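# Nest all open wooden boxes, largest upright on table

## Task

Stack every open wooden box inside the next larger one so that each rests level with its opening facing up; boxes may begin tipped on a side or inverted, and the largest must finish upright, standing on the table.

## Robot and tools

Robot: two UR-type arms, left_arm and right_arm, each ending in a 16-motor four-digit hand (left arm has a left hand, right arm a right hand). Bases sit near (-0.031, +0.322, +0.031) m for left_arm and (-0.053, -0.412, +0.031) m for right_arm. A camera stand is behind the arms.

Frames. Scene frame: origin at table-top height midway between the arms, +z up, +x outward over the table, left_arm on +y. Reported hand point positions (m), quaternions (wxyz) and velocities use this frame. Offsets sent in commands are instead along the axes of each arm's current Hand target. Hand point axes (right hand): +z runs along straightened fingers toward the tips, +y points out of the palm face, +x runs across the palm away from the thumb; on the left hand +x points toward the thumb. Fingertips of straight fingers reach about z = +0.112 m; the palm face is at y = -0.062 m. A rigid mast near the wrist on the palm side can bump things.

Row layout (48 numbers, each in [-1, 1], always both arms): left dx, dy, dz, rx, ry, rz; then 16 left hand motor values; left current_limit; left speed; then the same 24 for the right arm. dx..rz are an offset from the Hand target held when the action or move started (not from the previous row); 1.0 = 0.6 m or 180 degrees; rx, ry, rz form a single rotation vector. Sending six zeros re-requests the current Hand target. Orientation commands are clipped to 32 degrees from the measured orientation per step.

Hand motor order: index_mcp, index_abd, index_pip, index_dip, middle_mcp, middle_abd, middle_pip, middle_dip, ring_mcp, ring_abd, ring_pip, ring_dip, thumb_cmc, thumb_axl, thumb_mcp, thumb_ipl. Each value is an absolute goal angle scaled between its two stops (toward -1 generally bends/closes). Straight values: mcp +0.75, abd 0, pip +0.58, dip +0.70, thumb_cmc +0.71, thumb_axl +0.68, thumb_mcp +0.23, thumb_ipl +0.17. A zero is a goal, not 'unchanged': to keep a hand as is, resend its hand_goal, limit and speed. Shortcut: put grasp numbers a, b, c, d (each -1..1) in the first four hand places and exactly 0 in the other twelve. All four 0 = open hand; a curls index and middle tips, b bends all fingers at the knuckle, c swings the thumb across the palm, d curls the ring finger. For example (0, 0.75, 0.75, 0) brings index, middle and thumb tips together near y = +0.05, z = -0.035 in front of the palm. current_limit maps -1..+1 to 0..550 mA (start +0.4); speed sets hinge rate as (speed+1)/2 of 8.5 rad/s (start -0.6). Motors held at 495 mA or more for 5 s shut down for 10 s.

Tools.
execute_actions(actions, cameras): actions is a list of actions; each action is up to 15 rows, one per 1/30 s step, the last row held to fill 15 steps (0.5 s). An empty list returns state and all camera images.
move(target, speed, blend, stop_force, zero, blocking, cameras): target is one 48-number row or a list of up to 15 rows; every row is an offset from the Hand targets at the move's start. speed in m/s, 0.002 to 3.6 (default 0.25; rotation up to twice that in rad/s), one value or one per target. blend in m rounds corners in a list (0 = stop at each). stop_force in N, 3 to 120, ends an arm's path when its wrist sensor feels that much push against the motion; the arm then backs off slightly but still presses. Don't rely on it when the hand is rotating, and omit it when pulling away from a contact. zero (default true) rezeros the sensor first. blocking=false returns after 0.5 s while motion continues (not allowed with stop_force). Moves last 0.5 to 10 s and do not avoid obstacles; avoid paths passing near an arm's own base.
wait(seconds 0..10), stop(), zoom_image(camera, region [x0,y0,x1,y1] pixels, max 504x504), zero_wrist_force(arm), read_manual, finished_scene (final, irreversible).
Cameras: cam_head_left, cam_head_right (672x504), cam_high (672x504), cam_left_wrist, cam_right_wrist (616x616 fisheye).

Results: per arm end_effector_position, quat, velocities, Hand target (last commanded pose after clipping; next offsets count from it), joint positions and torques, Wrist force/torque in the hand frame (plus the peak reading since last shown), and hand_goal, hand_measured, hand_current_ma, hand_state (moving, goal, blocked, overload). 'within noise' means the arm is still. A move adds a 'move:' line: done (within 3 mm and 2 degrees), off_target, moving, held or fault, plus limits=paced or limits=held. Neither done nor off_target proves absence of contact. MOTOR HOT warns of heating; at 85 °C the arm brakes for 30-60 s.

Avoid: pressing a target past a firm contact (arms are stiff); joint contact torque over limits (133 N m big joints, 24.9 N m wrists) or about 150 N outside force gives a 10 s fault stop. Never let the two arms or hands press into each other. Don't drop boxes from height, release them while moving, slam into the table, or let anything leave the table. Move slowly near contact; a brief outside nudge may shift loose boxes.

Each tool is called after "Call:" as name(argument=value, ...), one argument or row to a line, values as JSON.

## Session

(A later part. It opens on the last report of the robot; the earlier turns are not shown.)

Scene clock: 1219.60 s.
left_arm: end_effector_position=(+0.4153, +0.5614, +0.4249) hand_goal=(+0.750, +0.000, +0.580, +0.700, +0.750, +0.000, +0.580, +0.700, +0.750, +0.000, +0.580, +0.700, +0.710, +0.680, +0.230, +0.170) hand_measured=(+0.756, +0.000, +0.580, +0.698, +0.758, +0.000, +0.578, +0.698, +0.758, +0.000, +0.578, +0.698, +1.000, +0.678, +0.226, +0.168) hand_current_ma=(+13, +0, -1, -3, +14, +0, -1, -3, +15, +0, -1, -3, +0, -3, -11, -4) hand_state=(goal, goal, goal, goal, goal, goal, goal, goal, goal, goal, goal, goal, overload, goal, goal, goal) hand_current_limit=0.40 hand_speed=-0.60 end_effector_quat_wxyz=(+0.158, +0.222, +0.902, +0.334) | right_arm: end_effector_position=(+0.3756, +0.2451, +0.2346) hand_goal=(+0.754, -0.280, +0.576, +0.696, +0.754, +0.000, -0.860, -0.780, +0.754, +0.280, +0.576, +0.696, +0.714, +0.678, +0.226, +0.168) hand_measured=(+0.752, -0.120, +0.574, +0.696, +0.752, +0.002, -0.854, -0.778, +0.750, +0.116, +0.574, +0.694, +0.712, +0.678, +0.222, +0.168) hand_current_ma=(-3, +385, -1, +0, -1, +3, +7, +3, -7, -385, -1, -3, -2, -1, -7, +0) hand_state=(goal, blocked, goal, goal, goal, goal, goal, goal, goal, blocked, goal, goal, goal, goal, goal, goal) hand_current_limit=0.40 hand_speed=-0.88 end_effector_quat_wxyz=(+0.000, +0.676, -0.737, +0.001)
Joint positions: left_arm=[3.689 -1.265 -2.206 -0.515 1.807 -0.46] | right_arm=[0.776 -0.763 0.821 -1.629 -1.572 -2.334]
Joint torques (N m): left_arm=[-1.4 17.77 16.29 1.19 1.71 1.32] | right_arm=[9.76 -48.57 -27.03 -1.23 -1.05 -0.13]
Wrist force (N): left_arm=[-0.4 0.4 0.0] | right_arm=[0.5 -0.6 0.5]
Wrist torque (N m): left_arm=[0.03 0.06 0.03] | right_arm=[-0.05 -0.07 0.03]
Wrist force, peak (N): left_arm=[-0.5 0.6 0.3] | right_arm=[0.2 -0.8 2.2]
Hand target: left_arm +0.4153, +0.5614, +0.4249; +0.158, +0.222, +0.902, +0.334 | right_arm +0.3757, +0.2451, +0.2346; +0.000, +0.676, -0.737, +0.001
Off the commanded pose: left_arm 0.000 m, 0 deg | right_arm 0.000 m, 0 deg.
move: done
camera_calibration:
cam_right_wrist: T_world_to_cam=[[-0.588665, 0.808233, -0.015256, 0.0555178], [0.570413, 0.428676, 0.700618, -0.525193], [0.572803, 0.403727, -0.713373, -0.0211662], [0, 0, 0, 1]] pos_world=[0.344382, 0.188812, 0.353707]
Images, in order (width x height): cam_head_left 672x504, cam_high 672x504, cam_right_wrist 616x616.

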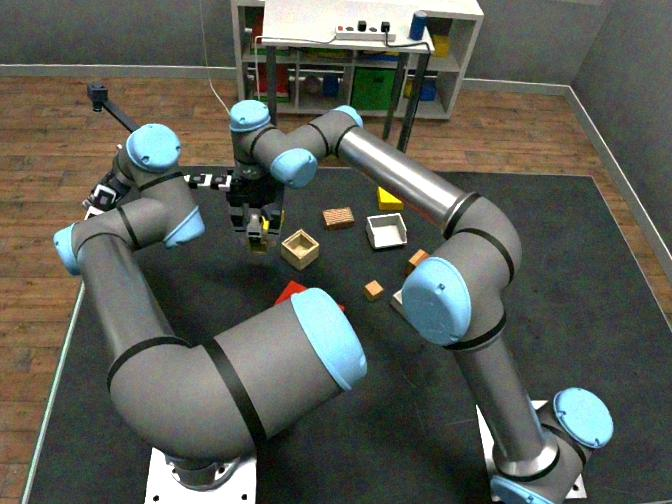

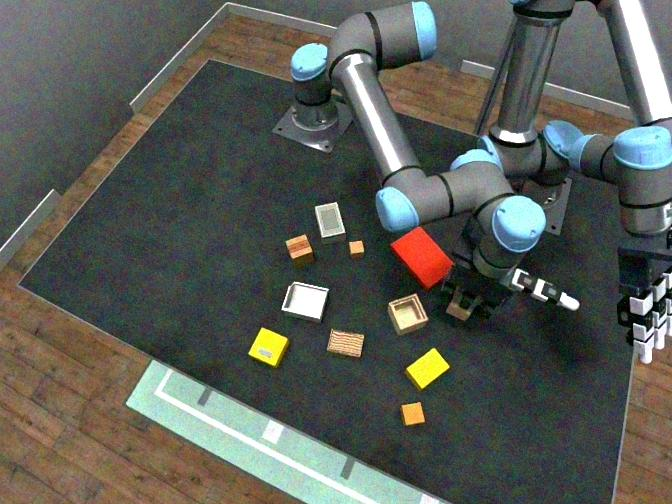

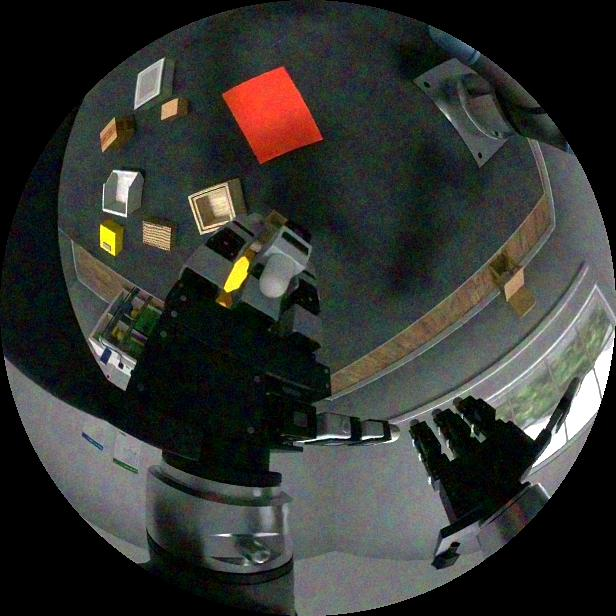

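Call:
move(
  target=[
    [0,0,0,0,0,0, 0,0,0,0,0,0,0,0,0,0,0,0,0,0,0,0,0.4,-0.6, 0.2512,-0.0956,-0.0923,-0.1232,-0.1127,0.2165, 0.754,-0.28,0.576,0.696,0.754,0,-0.86,-0.78,0.754,0.28,0.576,0.696,0.714,0.678,0.226,0.168,0.4,-0.88],
    [0,0,0,0,0,0, 0,0,0,0,0,0,0,0,0,0,0,0,0,0,0,0,0.4,-0.6, 0.5037,-0.2051,0.066,-0.2464,-0.2254,0.4330, 0.754,-0.28,0.576,0.696,0.754,0,-0.86,-0.78,0.754,0.28,0.576,0.696,0.714,0.678,0.226,0.168,0.4,-0.88],
  ],
  speed=0.3,
  blend=[0.04,0],
  cameras=["cam_right_wrist","cam_high","cam_head_right"],
)

Call:
zoom_image(
  camera="cam_right_wrist",
  region=[220, 170, 320, 270],
)

Call:
zoom_image(
  camera="cam_head_right",
  region=[310, 200, 400, 290],
)

Call:
zoom_image(
  camera="cam_high",
  region=[320, 230, 430, 340],
)

Scene clock: 1245.03 s.
left_arm: end_effector_position=(+0.4153, +0.5614, +0.4249) hand_goal=(+0.750, +0.000, +0.580, +0.700, +0.750, +0.000, +0.580, +0.700, +0.750, +0.000, +0.580, +0.700, +0.710, +0.680, +0.230, +0.170) hand_measured=(+0.756, +0.000, +0.580, +0.698, +0.758, +0.000, +0.578, +0.698, +0.758, +0.000, +0.578, +0.698, +1.000, +0.678, +0.226, +0.168) hand_current_ma=(+13, +0, -1, -3, +14, +0, -1, -3, +15, +0, -1, -3, +0, -3, -11, -4) hand_state=(goal, goal, goal, goal, goal, goal, goal, goal, goal, goal, goal, goal, overload, goal, goal, goal) hand_current_limit=0.40 hand_speed=-0.60 end_effector_quat_wxyz=(+0.158, +0.222, +0.902, +0.334) | right_arm: end_effector_position=(+0.4725, -0.0666, +0.1954) hand_goal=(+0.754, -0.280, +0.576, +0.696, +0.754, +0.000, -0.860, -0.780, +0.754, +0.280, +0.576, +0.696, +0.714, +0.678, +0.226, +0.168) hand_measured=(+0.762, -0.120, +0.578, +0.696, +0.758, +0.002, -0.856, -0.778, +0.762, +0.116, +0.576, +0.694, +0.720, +0.678, +0.222, +0.168) hand_current_ma=(+15, +385, +2, +0, +6, +3, +6, +3, +13, -385, +0, -2, +11, -1, -7, +0) hand_state=(goal, blocked, goal, goal, goal, goal, goal, goal, goal, blocked, goal, goal, goal, goal, goal, goal) hand_current_limit=0.40 hand_speed=-0.88 end_effector_quat_wxyz=(+0.000, +0.000, +0.887, +0.462)
Joint positions: left_arm=[3.689 -1.265 -2.206 -0.515 1.807 -0.46] | right_arm=[0.005 -1.162 2.11 -2.447 -0.612 -1.658]
Joint torques (N m): left_arm=[-1.95 18.61 15.36 1.4 1.86 0.98] | right_arm=[-3.29 -34.37 -9.22 -3.52 2.34 0.7]
Wrist force (N): left_arm=[-0.4 0.2 -0.1] | right_arm=[0.8 -3.1 -0.9]
Wrist torque (N m): left_arm=[0.02 0.06 0.04] | right_arm=[0.12 0.09 -0.03]
Wrist force, peak (N): left_arm=[-0.1 0.7 0.4] | right_arm=[0.7 -4.7 -1.4]
Hand target: left_arm +0.4153, +0.5614, +0.4249; +0.158, +0.222, +0.902, +0.334 | right_arm +0.4725, -0.0666, +0.1954; +0.000, +0.000, +0.887, +0.462
Off the commanded pose: left_arm 0.000 m, 0 deg | right_arm 0.000 m, 0 deg.
move: done
camera_calibration:
cam_right_wrist: T_world_to_cam=[[0.754613, 0.38788, 0.529253, -0.405244], [0.476406, -0.878511, -0.0354183, -0.318143], [0.451217, 0.278867, -0.847725, 0.0966513], [0, 0, 0, 1]] pos_world=[0.413757, -0.149259, 0.285142]
Images, in order (width x height): cam_head_right 672x504, cam_high 672x504, cam_right_wrist 616x616.

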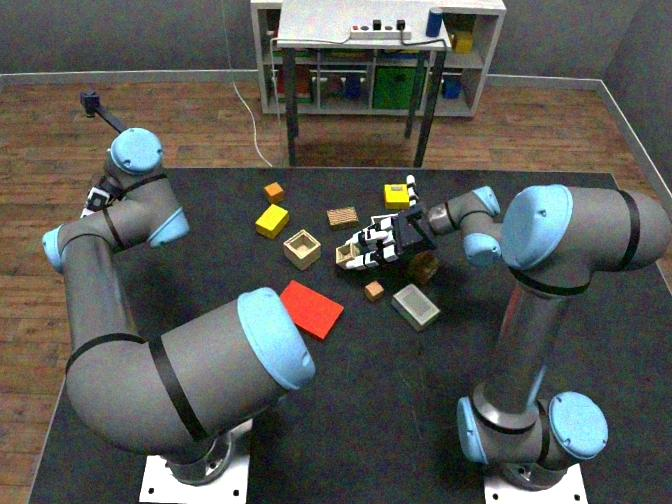

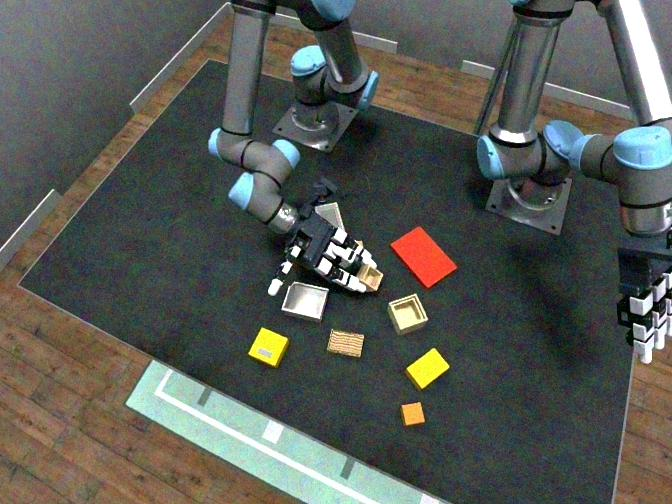

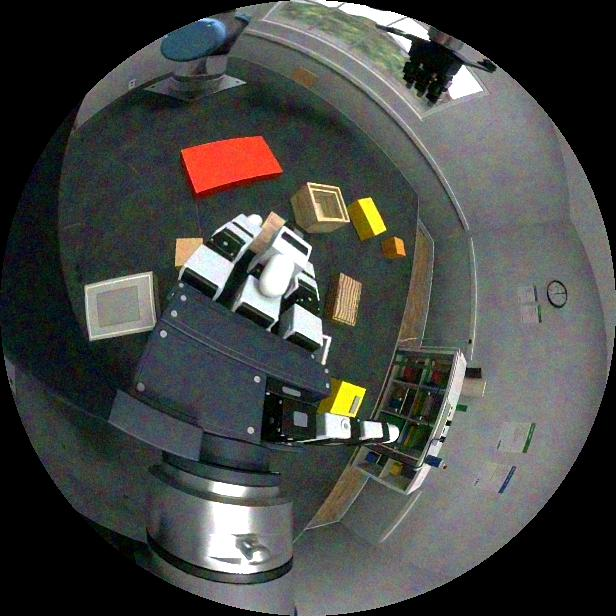

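Scaled by 5.040 from the camera's 616x616 image, which has a finer 880x880 frame.

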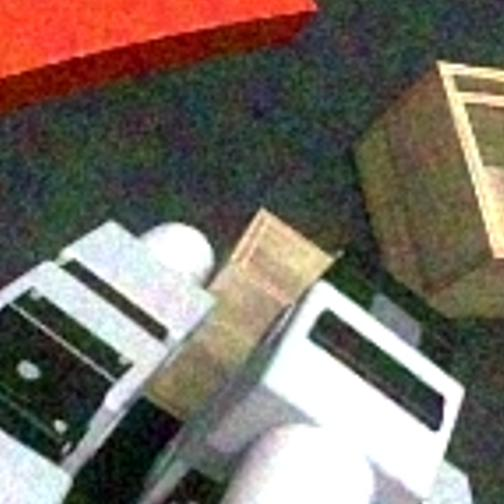

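Scaled by 5.600.

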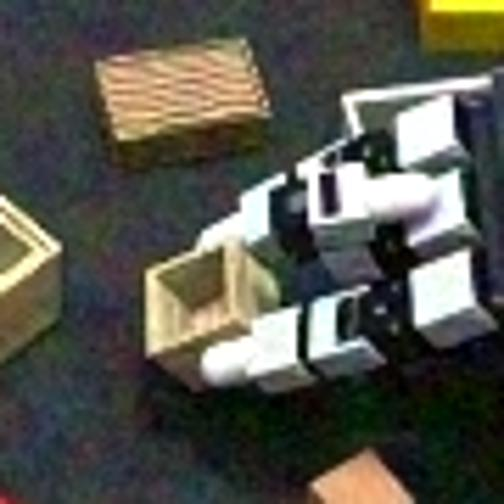

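Scaled by 4.582.

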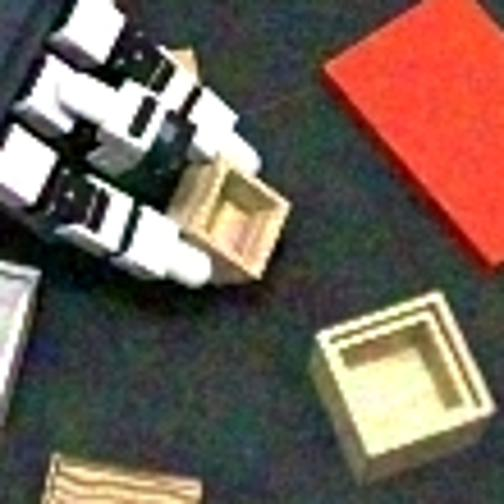

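Call:
move(
  target=[0,0,0,0,0,0, 0,0,0,0,0,0,0,0,0,0,0,0,0,0,0,0,0.4,-0.6, 0,-0.039,0.0273,0,0,0, 0.754,-0.28,0.576,0.696,0.754,0,-0.86,-0.78,0.754,0.28,0.576,0.696,0.714,0.678,0.226,0.168,0.4,-0.88],
  speed=0.03,
  stop_force=3,
  cameras=[],
)

Scene clock: 1250.30 s.
left_arm: end_effector_position=(+0.4153, +0.5614, +0.4249) hand_goal=(+0.750, +0.000, +0.580, +0.700, +0.750, +0.000, +0.580, +0.700, +0.750, +0.000, +0.580, +0.700, +0.710, +0.680, +0.230, +0.170) hand_measured=(+0.756, +0.000, +0.580, +0.698, +0.758, +0.000, +0.578, +0.698, +0.758, +0.000, +0.578, +0.698, +1.000, +0.678, +0.226, +0.168) hand_current_ma=(+13, +0, -1, -3, +14, +0, -1, -3, +15, +0, -1, -3, +0, -3, -11, -4) hand_state=(goal, goal, goal, goal, goal, goal, goal, goal, goal, goal, goal, goal, overload, goal, goal, goal) hand_current_limit=0.40 hand_speed=-0.60 end_effector_quat_wxyz=(+0.158, +0.222, +0.902, +0.334) | right_arm: end_effector_position=(+0.4725, -0.0666, +0.1668) hand_goal=(+0.754, -0.280, +0.576, +0.696, +0.754, +0.000, -0.860, -0.780, +0.754, +0.280, +0.576, +0.696, +0.714, +0.678, +0.226, +0.168) hand_measured=(+0.762, -0.120, +0.578, +0.696, +0.758, +0.002, -0.856, -0.778, +0.762, +0.116, +0.576, +0.694, +0.720, +0.678, +0.222, +0.168) hand_current_ma=(+15, +385, +2, +0, +6, +3, +6, +3, +13, -385, +0, -2, +11, -1, -7, +0) hand_state=(goal, blocked, goal, goal, goal, goal, goal, goal, goal, blocked, goal, goal, goal, goal, goal, goal) hand_current_limit=0.40 hand_speed=-0.88 end_effector_quat_wxyz=(+0.000, +0.000, +0.887, +0.462)
Joint positions: left_arm=[3.689 -1.265 -2.206 -0.515 1.807 -0.46] | right_arm=[0.005 -1.096 2.121 -2.525 -0.612 -1.658]
Joint torques (N m): left_arm=[-2.05 18.39 17.47 1.37 1.76 0.95] | right_arm=[6.17 -39.89 -20.52 0.15 0.58 0.05]
Wrist force (N): left_arm=[-0.4 0.2 0.3] | right_arm=[0.6 -3.0 -1.1]
Wrist torque (N m): left_arm=[-0.01 0.07 0.04] | right_arm=[0.12 0.13 -0.05]
Wrist force, peak (N): left_arm=[-0.5 0.7 0.2] | right_arm=[0.7 -3.3 -1.3]
Hand target: left_arm +0.4153, +0.5614, +0.4249; +0.158, +0.222, +0.902, +0.334 | right_arm +0.4725, -0.0666, +0.1668; +0.000, +0.000, +0.887, +0.462
Off the commanded pose: left_arm 0.000 m, 0 deg | right_arm 0.000 m, 0 deg.
move: done
No camera images: "cameras" was empty.

Call:
move(
  target=[0,0,0,0,0,0, 0,0,0,0,0,0,0,0,0,0,0,0,0,0,0,0,0.4,-0.6, 0,-0.0205,0.0143,0,0,0, 0.754,-0.28,0.576,0.696,0.754,0,-0.86,-0.78,0.754,0.28,0.576,0.696,0.714,0.678,0.226,0.168,0.4,-0.88],
  speed=0.02,
  stop_force=3,
  cameras=["cam_head_right","cam_high","cam_right_wrist"],
)

Call:
zoom_image(
  camera="cam_right_wrist",
  region=[220, 170, 320, 270],
)

Call:
zoom_image(
  camera="cam_head_right",
  region=[310, 210, 390, 290],
)

Scene clock: 1255.13 s.
left_arm: end_effector_position=(+0.4153, +0.5614, +0.4249) hand_goal=(+0.750, +0.000, +0.580, +0.700, +0.750, +0.000, +0.580, +0.700, +0.750, +0.000, +0.580, +0.700, +0.710, +0.680, +0.230, +0.170) hand_measured=(+0.756, +0.000, +0.580, +0.698, +0.758, +0.000, +0.578, +0.698, +0.758, +0.000, +0.578, +0.698, +1.000, +0.678, +0.226, +0.168) hand_current_ma=(+13, +0, -1, -3, +14, +0, -1, -3, +15, +0, -1, -3, +0, -3, -11, -4) hand_state=(goal, goal, goal, goal, goal, goal, goal, goal, goal, goal, goal, goal, overload, goal, goal, goal) hand_current_limit=0.40 hand_speed=-0.60 end_effector_quat_wxyz=(+0.158, +0.222, +0.902, +0.334) | right_arm: end_effector_position=(+0.4726, -0.0666, +0.1650) hand_goal=(+0.754, -0.280, +0.576, +0.696, +0.754, +0.000, -0.860, -0.780, +0.754, +0.280, +0.576, +0.696, +0.714, +0.678, +0.226, +0.168) hand_measured=(+0.760, -0.120, +0.576, +0.694, +0.758, +0.002, -0.856, -0.778, +0.756, +0.118, +0.572, +0.694, +0.722, +0.678, +0.222, +0.168) hand_current_ma=(+11, +385, +0, -1, +6, +3, +6, +3, +3, -385, -4, -3, +11, -1, -7, +0) hand_state=(goal, blocked, goal, goal, goal, goal, goal, goal, goal, blocked, goal, goal, goal, goal, goal, goal) hand_current_limit=0.40 hand_speed=-0.88 end_effector_quat_wxyz=(+0.000, +0.000, +0.887, +0.462)
Joint positions: left_arm=[3.689 -1.265 -2.206 -0.515 1.807 -0.46] | right_arm=[0.005 -1.091 2.122 -2.53 -0.612 -1.658]
Joint torques (N m): left_arm=[-2.29 18.82 15.99 1.29 1.92 0.83] | right_arm=[7.42 -24.91 -20.61 -4.29 0.02 0.7]
Wrist force (N): left_arm=[-0.3 0.4 0.2] | right_arm=[0.5 -2.5 -1.2]
Wrist torque (N m): left_arm=[0.02 0.06 0.04] | right_arm=[0.14 0.14 -0.04]
Wrist force, peak (N): left_arm=[-0.4 0.8 0.1] | right_arm=[0.6 -3.3 -1.1]
Hand target: left_arm +0.4153, +0.5614, +0.4249; +0.158, +0.222, +0.902, +0.334 | right_arm +0.4726, -0.0666, +0.1649; +0.000, +0.000, +0.887, +0.462 (not the last commanded pose)
Off the commanded pose: left_arm 0.000 m, 0 deg | right_arm 0.013 m, 0 deg.
move: contact (right_arm)
camera_calibration:
cam_right_wrist: T_world_to_cam=[[0.754415, 0.38775, 0.529631, -0.389211], [0.476358, -0.878541, -0.0353405, -0.319275], [0.451599, 0.278955, -0.847492, 0.0705475], [0, 0, 0, 1]] pos_world=[0.413856, -0.149259, 0.254643]
Images, in order (width x height): cam_head_right 672x504, cam_high 672x504, cam_right_wrist 616x616.

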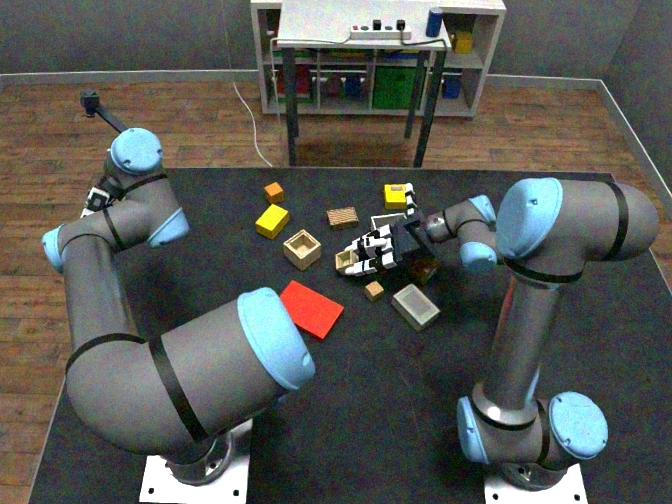

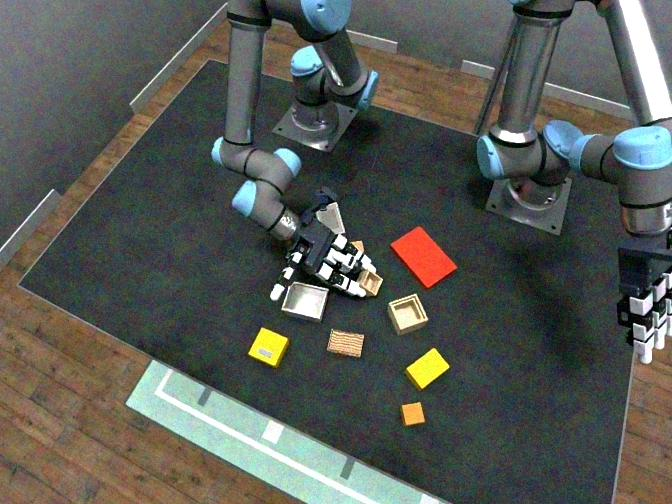

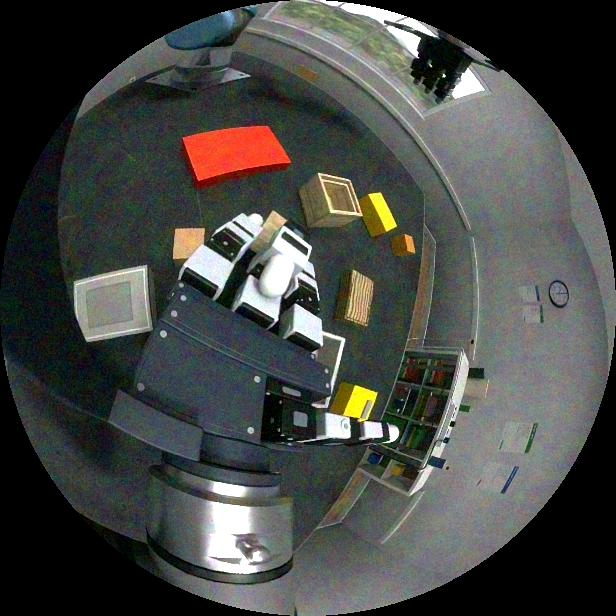

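Scaled by 5.040 from the camera's 616x616 image, which has a finer 880x880 frame.

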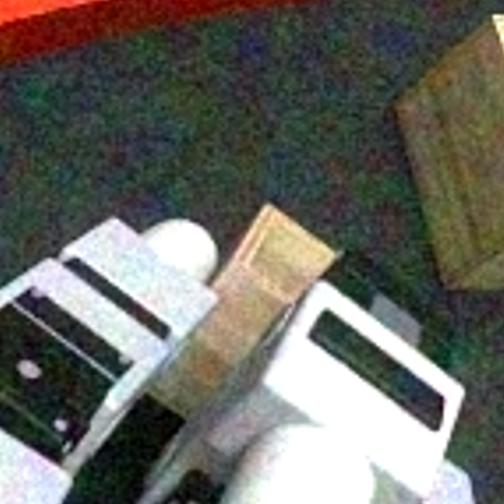

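Scaled by 6.300.

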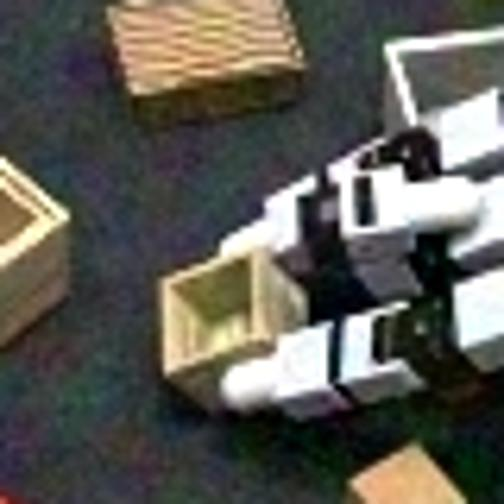

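Call:
move(
  target=[
    [0,0,0,0,0,0, 0,0,0,0,0,0,0,0,0,0,0,0,0,0,0,0,0.4,-0.6, 0,-0.0166,-0.0083,0,0,0, 0.754,-0.28,0.576,0.696,0.754,0,-0.86,-0.78,0.754,0.28,0.576,0.696,0.714,0.678,0.226,0.168,0.3,-0.88],
    [0,0,0,0,0,0, 0,0,0,0,0,0,0,0,0,0,0,0,0,0,0,0,0.4,-0.6, 0,-0.0353,-0.0129,0,0,0, 0.754,-0.28,0.576,0.696,0.754,0,-0.86,-0.78,0.754,0.28,0.576,0.696,0.714,0.678,0.226,0.168,0.3,-0.88],
  ],
  speed=0.04,
  blend=[0.005,0],
  cameras=["cam_head_right","cam_high","cam_right_wrist"],
)

Call:
zoom_image(
  camera="cam_right_wrist",
  region=[220, 170, 320, 270],
)

Call:
zoom_image(
  camera="cam_head_right",
  region=[310, 210, 390, 290],
)

Call:
zoom_image(
  camera="cam_high",
  region=[320, 230, 420, 330],
)

Scene clock: 1281.40 s.
left_arm: end_effector_position=(+0.4153, +0.5614, +0.4249) hand_goal=(+0.750, +0.000, +0.580, +0.700, +0.750, +0.000, +0.580, +0.700, +0.750, +0.000, +0.580, +0.700, +0.710, +0.680, +0.230, +0.170) hand_measured=(+0.756, +0.000, +0.580, +0.698, +0.758, +0.000, +0.578, +0.698, +0.758, +0.000, +0.578, +0.698, +1.000, +0.678, +0.226, +0.168) hand_current_ma=(+13, +0, -1, -3, +14, +0, -1, -3, +15, +0, -1, -3, +0, -3, -11, -4) hand_state=(goal, goal, goal, goal, goal, goal, goal, goal, goal, goal, goal, goal, overload, goal, goal, goal) hand_current_limit=0.40 hand_speed=-0.60 end_effector_quat_wxyz=(+0.158, +0.222, +0.902, +0.334) | right_arm: end_effector_position=(+0.4726, -0.0851, +0.1519) hand_goal=(+0.754, -0.280, +0.576, +0.696, +0.754, +0.000, -0.860, -0.780, +0.754, +0.280, +0.576, +0.696, +0.714, +0.678, +0.226, +0.168) hand_measured=(+0.738, -0.120, +0.562, +0.686, +0.758, +0.002, -0.856, -0.778, +0.734, +0.118, +0.556, +0.684, +0.722, +0.678, +0.222, +0.168) hand_current_ma=(-34, +357, -28, -18, +6, +3, +6, +3, -49, -357, -40, -21, +11, -1, -7, +0) hand_state=(goal, blocked, goal, goal, goal, goal, goal, goal, blocked, blocked, goal, goal, goal, goal, goal, goal) hand_current_limit=0.30 hand_speed=-0.88 end_effector_quat_wxyz=(+0.000, +0.000, +0.887, +0.462)
Joint positions: left_arm=[3.689 -1.265 -2.206 -0.515 1.807 -0.46] | right_arm=[-0.033 -1.077 2.133 -2.502 -0.616 -1.722]
Joint torques (N m): left_arm=[-2.16 18.25 15.52 1.35 1.84 0.88] | right_arm=[10.44 -39.4 -19.17 -3.2 -0.1 1.23]
Wrist force (N): left_arm=[-0.1 0.5 0.5] | right_arm=[0.1 0.0 -2.8]
Wrist torque (N m): left_arm=[0.01 0.04 0.05] | right_arm=[0.05 0.10 -0.17]
Wrist force, peak (N): left_arm=[-0.6 0.4 0.4] | right_arm=[0.3 -2.2 -2.7]
Hand target: left_arm +0.4153, +0.5614, +0.4249; +0.158, +0.222, +0.902, +0.334 | right_arm +0.4726, -0.0851, +0.1520; +0.000, +0.000, +0.887, +0.462
Off the commanded pose: left_arm 0.000 m, 0 deg | right_arm 0.000 m, 0 deg.
move: done
camera_calibration:
cam_right_wrist: T_world_to_cam=[[0.754813, 0.387659, 0.52913, -0.375173], [0.476206, -0.878612, -0.0356153, -0.335959], [0.451094, 0.278858, -0.847793, 0.0649828], [0, 0, 0, 1]] pos_world=[0.413857, -0.167859, 0.241642]
Images, in order (width x height): cam_head_right 672x504, cam_high 672x504, cam_right_wrist 616x616.

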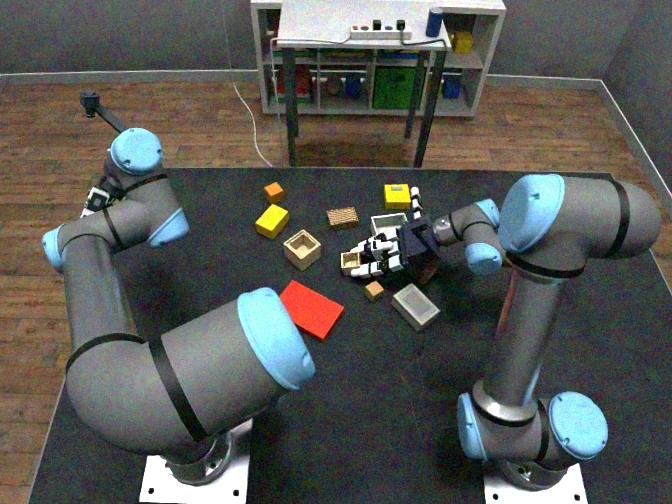

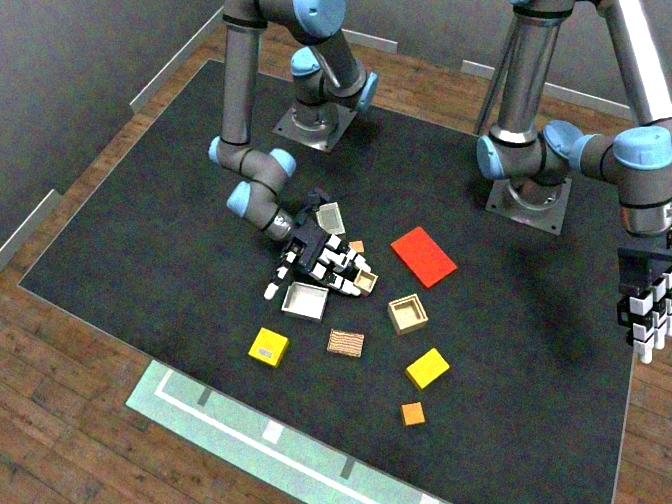

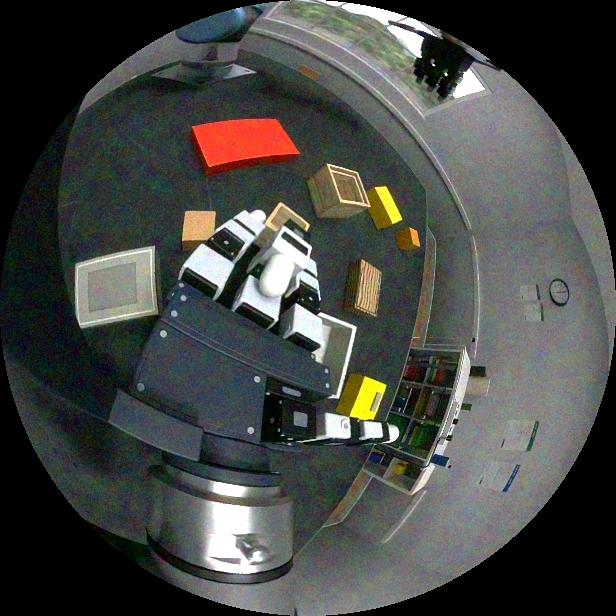

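Scaled by 5.040 from the camera's 616x616 image, which has a finer 880x880 frame.

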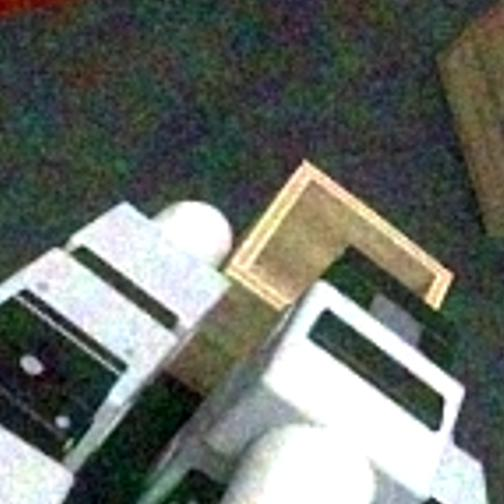

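Scaled by 6.300.

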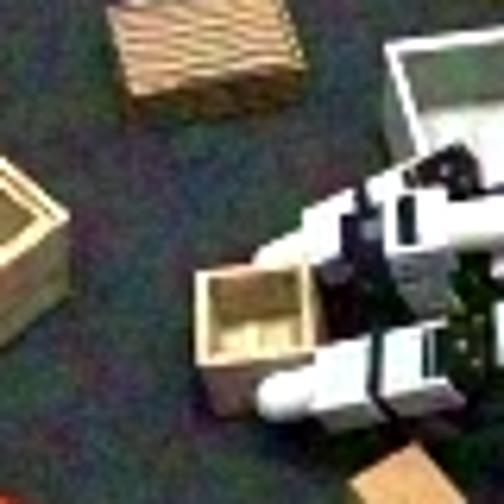

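Scaled by 5.040.

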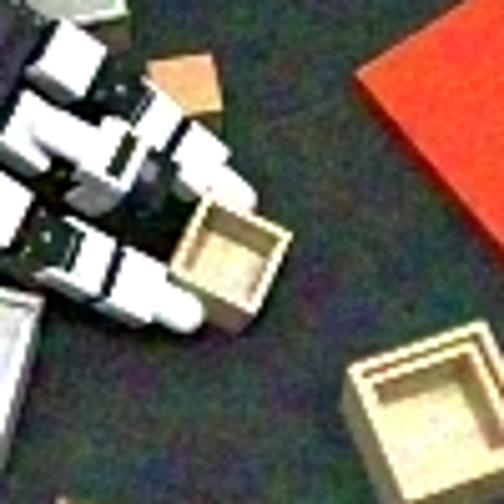

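Call:
move(
  target=[
    [0,0,0,0,0,0, 0,0,0,0,0,0,0,0,0,0,0,0,0,0,0,0,0.4,-0.6, 0,-0.0108,0.0005,0,0,0, 0.754,-0.28,0.576,0.696,0.754,0,-0.86,-0.78,0.754,0.28,0.576,0.696,0.714,0.678,0.226,0.168,0.3,-0.88],
    [0,0,0,0,0,0, 0,0,0,0,0,0,0,0,0,0,0,0,0,0,0,0,0.4,-0.6, 0,-0.0108,0.0005,0,0,0, 0.754,-0.02,0.576,0.696,0.754,0,-0.86,-0.78,0.754,0.02,0.576,0.696,0.714,0.678,0.226,0.168,0.3,-0.9],
    [0,0,0,0,0,0, 0,0,0,0,0,0,0,0,0,0,0,0,0,0,0,0,0.4,-0.6, 0,0.0165,-0.1185,0,0,0, 0.754,-0.02,0.576,0.696,0.754,0,-0.86,-0.78,0.754,0.02,0.576,0.696,0.714,0.678,0.226,0.168,0.3,-0.9],
    [0,0,0,0,0,0, 0,0,0,0,0,0,0,0,0,0,0,0,0,0,0,0,0.4,-0.6, 0.036,0.2455,0.0949,0.3056,0,0, 0.754,-0.2,0.576,0.696,0.754,0.2,0.576,0.696,0.754,-0.1,-0.86,-0.78,0.714,0.678,0.226,0.168,0.0,-0.6],
  ],
  speed=[0.03,0.1,0.12,0.3],
  blend=[0,0,0.02,0],
  cameras=["cam_head_right","cam_high","cam_right_wrist"],
)

Call:
zoom_image(
  camera="cam_right_wrist",
  region=[230, 160, 350, 280],
)

Call:
zoom_image(
  camera="cam_head_right",
  region=[310, 210, 390, 290],
)

Call:
zoom_image(
  camera="cam_high",
  region=[320, 230, 420, 330],
)

Scene clock: 1311.93 s.
left_arm: end_effector_position=(+0.4153, +0.5614, +0.4249) hand_goal=(+0.750, +0.000, +0.580, +0.700, +0.750, +0.000, +0.580, +0.700, +0.750, +0.000, +0.580, +0.700, +0.710, +0.680, +0.230, +0.170) hand_measured=(+0.756, +0.000, +0.580, +0.698, +0.758, +0.000, +0.578, +0.698, +0.758, +0.000, +0.578, +0.698, +1.000, +0.678, +0.226, +0.168) hand_current_ma=(+13, +0, -1, -3, +14, +0, -1, -3, +15, +0, -1, -3, +0, -3, -11, -4) hand_state=(goal, goal, goal, goal, goal, goal, goal, goal, goal, goal, goal, goal, overload, goal, goal, goal) hand_current_limit=0.40 hand_speed=-0.60 end_effector_quat_wxyz=(+0.158, +0.222, +0.902, +0.334) | right_arm: end_effector_position=(+0.4509, +0.0460, +0.2401) hand_goal=(+0.754, -0.200, +0.576, +0.696, +0.754, +0.200, +0.576, +0.696, +0.754, -0.100, -0.860, -0.780, +0.714, +0.678, +0.226, +0.168) hand_measured=(+0.830, -0.208, +0.606, +0.692, +0.664, +0.186, +0.184, +0.694, +0.754, -0.096, -0.852, -0.778, +0.716, +0.678, +0.222, +0.168) hand_current_ma=(+256, -10, +72, -5, -275, -21, -275, -3, +1, +4, +13, +3, +2, -1, -7, +0) hand_state=(blocked, goal, blocked, goal, blocked, goal, moving, goal, goal, goal, goal, goal, goal, goal, goal, goal) hand_current_limit=0.00 hand_speed=-0.60 end_effector_quat_wxyz=(+0.000, +0.000, +1.000, +0.000)
Joint positions: left_arm=[3.689 -1.265 -2.206 -0.515 1.807 -0.46] | right_arm=[0.493 -1.274 1.611 -1.909 -1.57 -1.133]
Joint torques (N m): left_arm=[-3.45 18.49 16.15 1.18 1.87 0.98] | right_arm=[10.16 -27.64 -29.93 -0.13 -2 0.88]
Wrist force (N): left_arm=[-0.3 0.4 0.2] | right_arm=[0.4 -0.7 0.2]
Wrist torque (N m): left_arm=[0.01 0.06 0.04] | right_arm=[-0.04 -0.06 0.13]
Wrist force, peak (N): left_arm=[-0.4 0.6 0.6] | right_arm=[1.1 0.5 -7.9]
Hand target: left_arm +0.4153, +0.5614, +0.4249; +0.158, +0.222, +0.902, +0.334 | right_arm +0.4509, +0.0460, +0.2401; +0.000, +0.000, +1.000, +0.000
Off the commanded pose: left_arm 0.000 m, 0 deg | right_arm 0.000 m, 0 deg.
move: done
camera_calibration:
cam_right_wrist: T_world_to_cam=[[0.754425, 0.656251, -0.0133136, -0.338296], [0.475764, -0.532739, 0.699884, -0.399535], [0.452207, -0.534344, -0.714133, 0.117749], [0, 0, 0, 1]] pos_world=[0.392057, 0.0720776, 0.359213]
Images, in order (width x height): cam_head_right 672x504, cam_high 672x504, cam_right_wrist 616x616.

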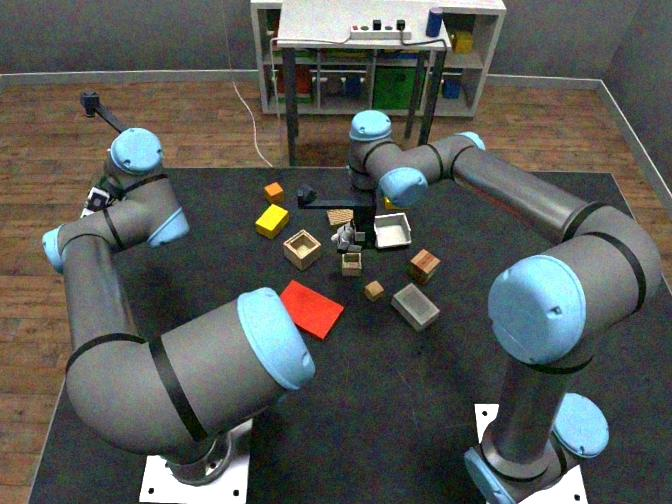

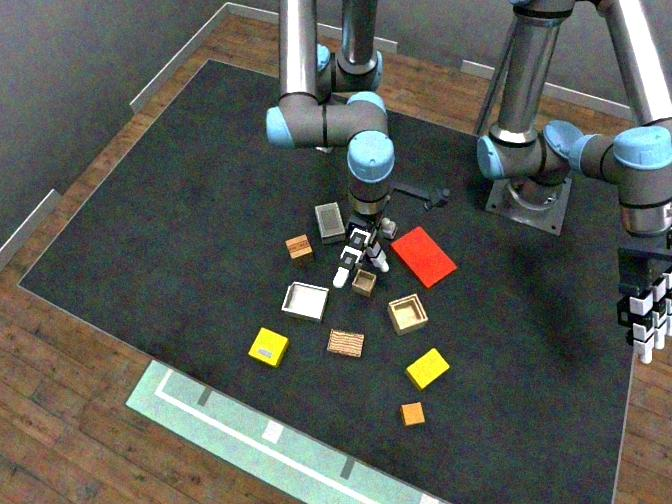

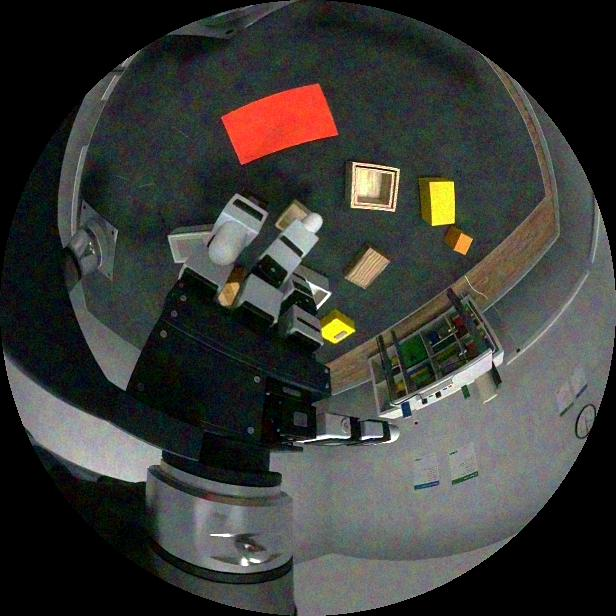

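Scaled by 4.200 from the camera's 616x616 image, which has a finer 880x880 frame.

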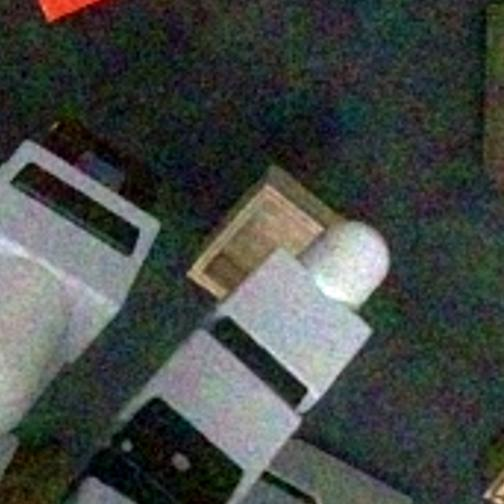

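Scaled by 6.300.

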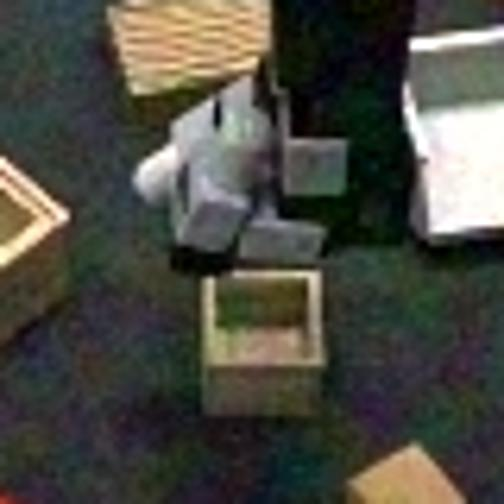

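Scaled by 5.040.

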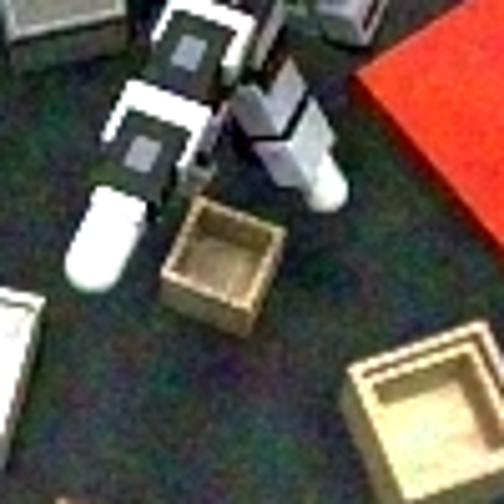

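Call:
move(
  target=[
    [0,0,0,0,0,0, 0,0,0,0,0,0,0,0,0,0,0,0,0,0,0,0,0.4,-0.6, 0,0,0,0,0,0, 0.754,0.12,0.576,0.696,0.754,-0.12,0.576,0.696,0.754,-0.1,-0.86,-0.78,0.714,0.678,0.226,0.168,0.2,-0.7],
    [0,0,0,0,0,0, 0,0,0,0,0,0,0,0,0,0,0,0,0,0,0,0,0.4,-0.6, -0.0852,-0.0445,0.0668,0,0,0.2483, 0.754,-0.12,0.576,0.696,0.754,0.12,0.576,0.696,0.754,-0.1,-0.86,-0.78,0.714,0.678,0.226,0.168,0.2,-0.7],
  ],
  speed=0.25,
  cameras=["cam_high","cam_right_wrist"],
)

Call:
zoom_image(
  camera="cam_right_wrist",
  region=[230, 170, 330, 270],
)

Call:
zoom_image(
  camera="cam_high",
  region=[320, 230, 420, 330],
)

Scene clock: 1335.73 s.
left_arm: end_effector_position=(+0.4153, +0.5614, +0.4249) hand_goal=(+0.750, +0.000, +0.580, +0.700, +0.750, +0.000, +0.580, +0.700, +0.750, +0.000, +0.580, +0.700, +0.710, +0.680, +0.230, +0.170) hand_measured=(+0.756, +0.000, +0.580, +0.698, +0.758, +0.000, +0.578, +0.698, +0.758, +0.000, +0.578, +0.698, +1.000, +0.678, +0.226, +0.168) hand_current_ma=(+13, +0, -1, -3, +14, +0, -1, -3, +15, +0, -1, -3, +0, -3, -11, -4) hand_state=(goal, goal, goal, goal, goal, goal, goal, goal, goal, goal, goal, goal, overload, goal, goal, goal) hand_current_limit=0.40 hand_speed=-0.60 end_effector_quat_wxyz=(+0.158, +0.222, +0.902, +0.334) | right_arm: end_effector_position=(+0.5020, +0.0194, +0.2000) hand_goal=(+0.754, -0.120, +0.576, +0.696, +0.754, +0.120, +0.576, +0.696, +0.754, -0.100, -0.860, -0.780, +0.714, +0.678, +0.226, +0.168) hand_measured=(+0.754, -0.096, +0.578, +0.694, +0.750, +0.096, +0.572, +0.694, +0.754, -0.096, -0.852, -0.778, +0.716, +0.678, +0.222, +0.168) hand_current_ma=(+1, +45, +2, -3, -5, -46, -4, -3, +1, +4, +12, +3, +2, -1, -7, +0) hand_state=(goal, blocked, goal, goal, goal, blocked, goal, goal, goal, goal, goal, goal, goal, goal, goal, goal) hand_current_limit=0.20 hand_speed=-0.70 end_effector_quat_wxyz=(+0.000, +0.380, +0.925, +0.000)
Joint positions: left_arm=[3.689 -1.265 -2.206 -0.515 1.807 -0.46] | right_arm=[0.515 -1.223 1.652 -2 -1.57 -0.331]
Joint torques (N m): left_arm=[-4.07 18.11 16.66 1.53 1.83 0.84] | right_arm=[-10.79 -44.44 -13.54 -0.02 -2.08 1.39]
Wrist force (N): left_arm=[-0.2 0.3 0.3] | right_arm=[0.3 -0.7 0.2]
Wrist torque (N m): left_arm=[-0.01 0.05 0.05] | right_arm=[-0.04 -0.02 0.09]
Wrist force, peak (N): left_arm=[-0.4 0.5 0.5] | right_arm=[0.4 -1.0 0.3]
Hand target: left_arm +0.4153, +0.5614, +0.4249; +0.158, +0.222, +0.902, +0.334 | right_arm +0.5020, +0.0194, +0.2000; +0.000, +0.380, +0.925, +0.000
Off the commanded pose: left_arm 0.000 m, 0 deg | right_arm 0.000 m, 0 deg.
move: done
camera_calibration:
cam_right_wrist: T_world_to_cam=[[0.997854, -0.0640171, -0.0137453, -0.468085], [-0.0361489, -0.713666, 0.699552, -0.149484], [-0.0545929, -0.697554, -0.714449, 0.309433], [0, 0, 0, 1]] pos_world=[0.478569, 0.0791995, 0.319212]
Images, in order (width x height): cam_high 672x504, cam_right_wrist 616x616.

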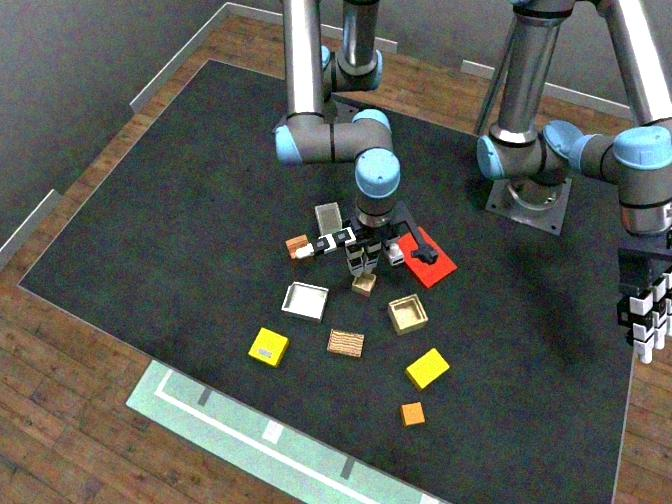

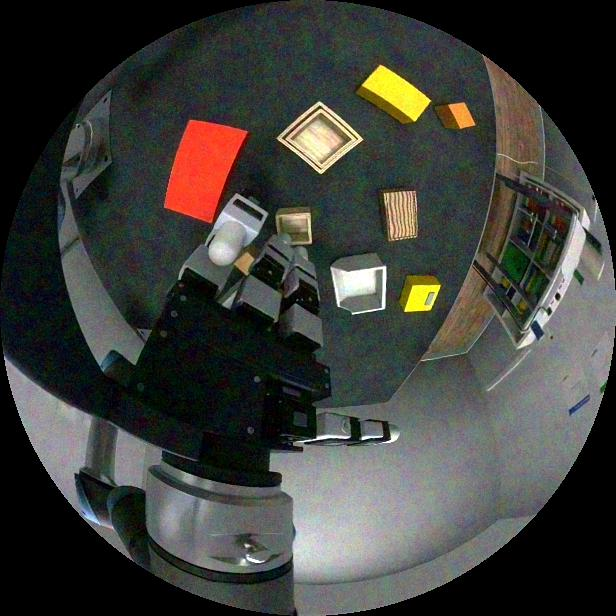

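Scaled by 5.040 from the camera's 616x616 image, which has a finer 880x880 frame.

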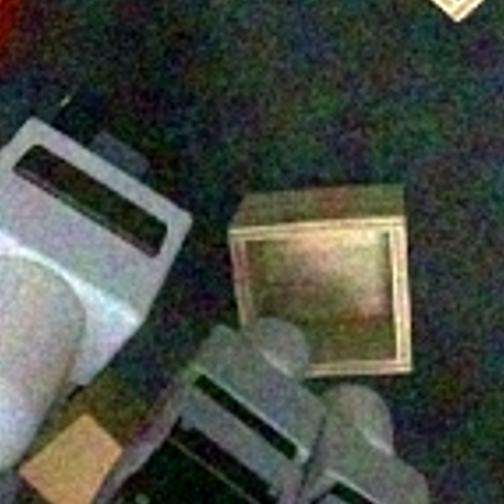

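Scaled by 5.040.

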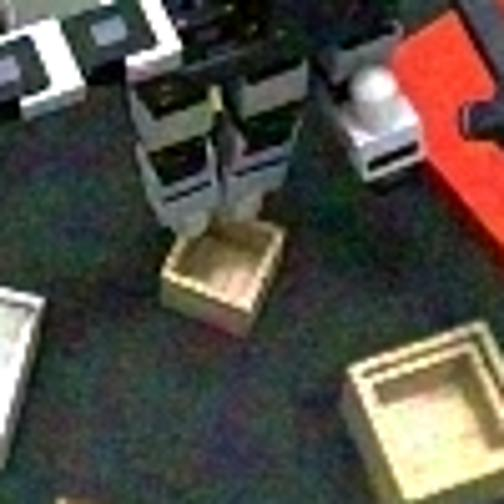

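Call:
move(
  target=[0,0,0,0,0,0, 0,0,0,0,0,0,0,0,0,0,0,0,0,0,0,0,0.4,-0.6, 0.0013,0.0013,0.035,0,0,0.0094, 0.754,-0.12,0.576,0.696,0.754,0.12,0.576,0.696,0.754,-0.1,-0.86,-0.78,0.714,0.678,0.226,0.168,0.2,-0.7],
  speed=0.1,
  cameras=["cam_high","cam_right_wrist"],
)

Call:
zoom_image(
  camera="cam_right_wrist",
  region=[230, 170, 330, 270],
)

Call:
zoom_image(
  camera="cam_high",
  region=[330, 250, 400, 320],
)

Scene clock: 1352.00 s.
left_arm: end_effector_position=(+0.4153, +0.5614, +0.4249) hand_goal=(+0.750, +0.000, +0.580, +0.700, +0.750, +0.000, +0.580, +0.700, +0.750, +0.000, +0.580, +0.700, +0.710, +0.680, +0.230, +0.170) hand_measured=(+0.756, +0.000, +0.580, +0.698, +0.758, +0.000, +0.578, +0.698, +0.758, +0.000, +0.578, +0.698, +1.000, +0.678, +0.226, +0.168) hand_current_ma=(+13, +0, -1, -3, +14, +0, -1, -3, +15, +0, -1, -3, +0, -3, -11, -4) hand_state=(goal, goal, goal, goal, goal, goal, goal, goal, goal, goal, goal, goal, overload, goal, goal, goal) hand_current_limit=0.40 hand_speed=-0.60 end_effector_quat_wxyz=(+0.158, +0.222, +0.902, +0.334) | right_arm: end_effector_position=(+0.5019, +0.0205, +0.1789) hand_goal=(+0.754, -0.120, +0.576, +0.696, +0.754, +0.120, +0.576, +0.696, +0.754, -0.100, -0.860, -0.780, +0.714, +0.678, +0.226, +0.168) hand_measured=(+0.754, -0.096, +0.578, +0.694, +0.750, +0.096, +0.572, +0.694, +0.754, -0.096, -0.852, -0.778, +0.716, +0.678, +0.222, +0.168) hand_current_ma=(+1, +45, +2, -3, -5, -46, -4, -3, +1, +4, +12, +3, +2, -1, -7, +0) hand_state=(goal, blocked, goal, goal, goal, blocked, goal, goal, goal, goal, goal, goal, goal, goal, goal, goal) hand_current_limit=0.20 hand_speed=-0.70 end_effector_quat_wxyz=(+0.000, +0.393, +0.919, +0.000)
Joint positions: left_arm=[3.689 -1.265 -2.206 -0.515 1.807 -0.46] | right_arm=[0.521 -1.199 1.677 -2.05 -1.57 -0.295]
Joint torques (N m): left_arm=[-4.81 18.37 16.15 1.32 1.99 1.01] | right_arm=[-1.91 -43.62 -28.37 -0.22 -1.67 -1.17]
Wrist force (N): left_arm=[-0.3 0.6 -0.1] | right_arm=[0.5 -0.9 0.2]
Wrist torque (N m): left_arm=[0.05 0.06 0.03] | right_arm=[-0.08 -0.05 0.08]
Wrist force, peak (N): left_arm=[-0.6 0.6 0.3] | right_arm=[0.5 -0.7 0.8]
Hand target: left_arm +0.4153, +0.5614, +0.4249; +0.158, +0.222, +0.902, +0.334 | right_arm +0.5020, +0.0205, +0.1790; +0.000, +0.393, +0.919, +0.000
Off the commanded pose: left_arm 0.000 m, 0 deg | right_arm 0.000 m, 0 deg.
move: done
camera_calibration:
cam_right_wrist: T_world_to_cam=[[0.995537, -0.0933402, -0.0138852, -0.466426], [-0.0570223, -0.712254, 0.699602, -0.123463], [-0.0751907, -0.695688, -0.714398, 0.305449], [0, 0, 0, 1]] pos_world=[0.480271, 0.0810238, 0.298111]
Images, in order (width x height): cam_high 672x504, cam_right_wrist 616x616.

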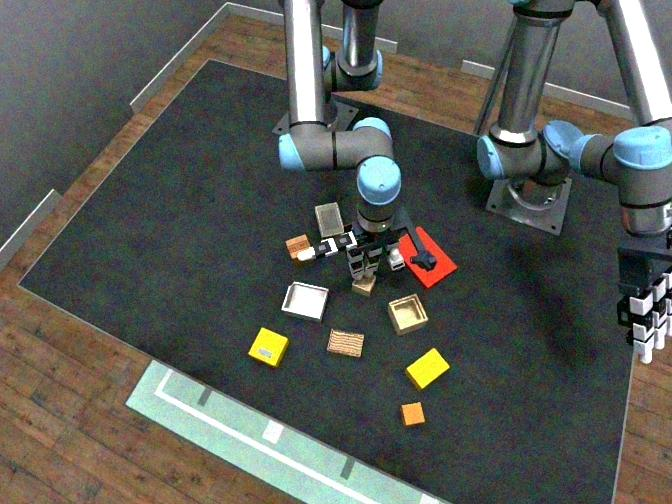

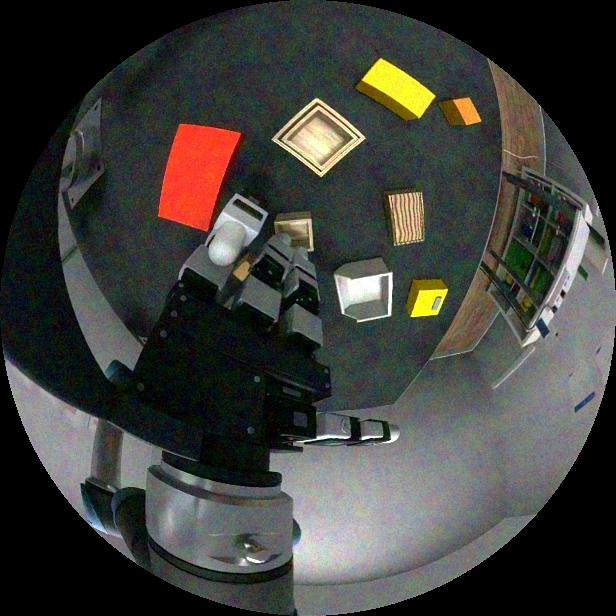

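Scaled by 5.040 from the camera's 616x616 image, which has a finer 880x880 frame.

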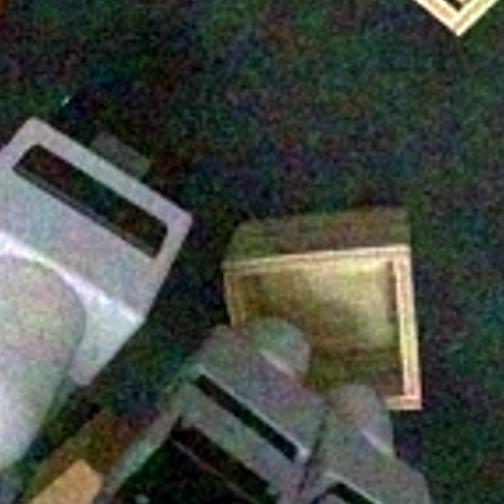

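Scaled by 7.200.

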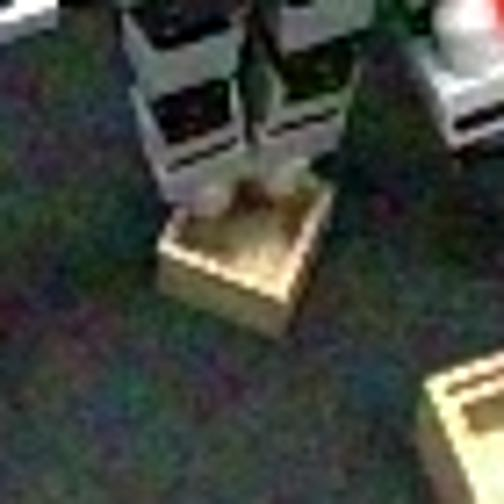

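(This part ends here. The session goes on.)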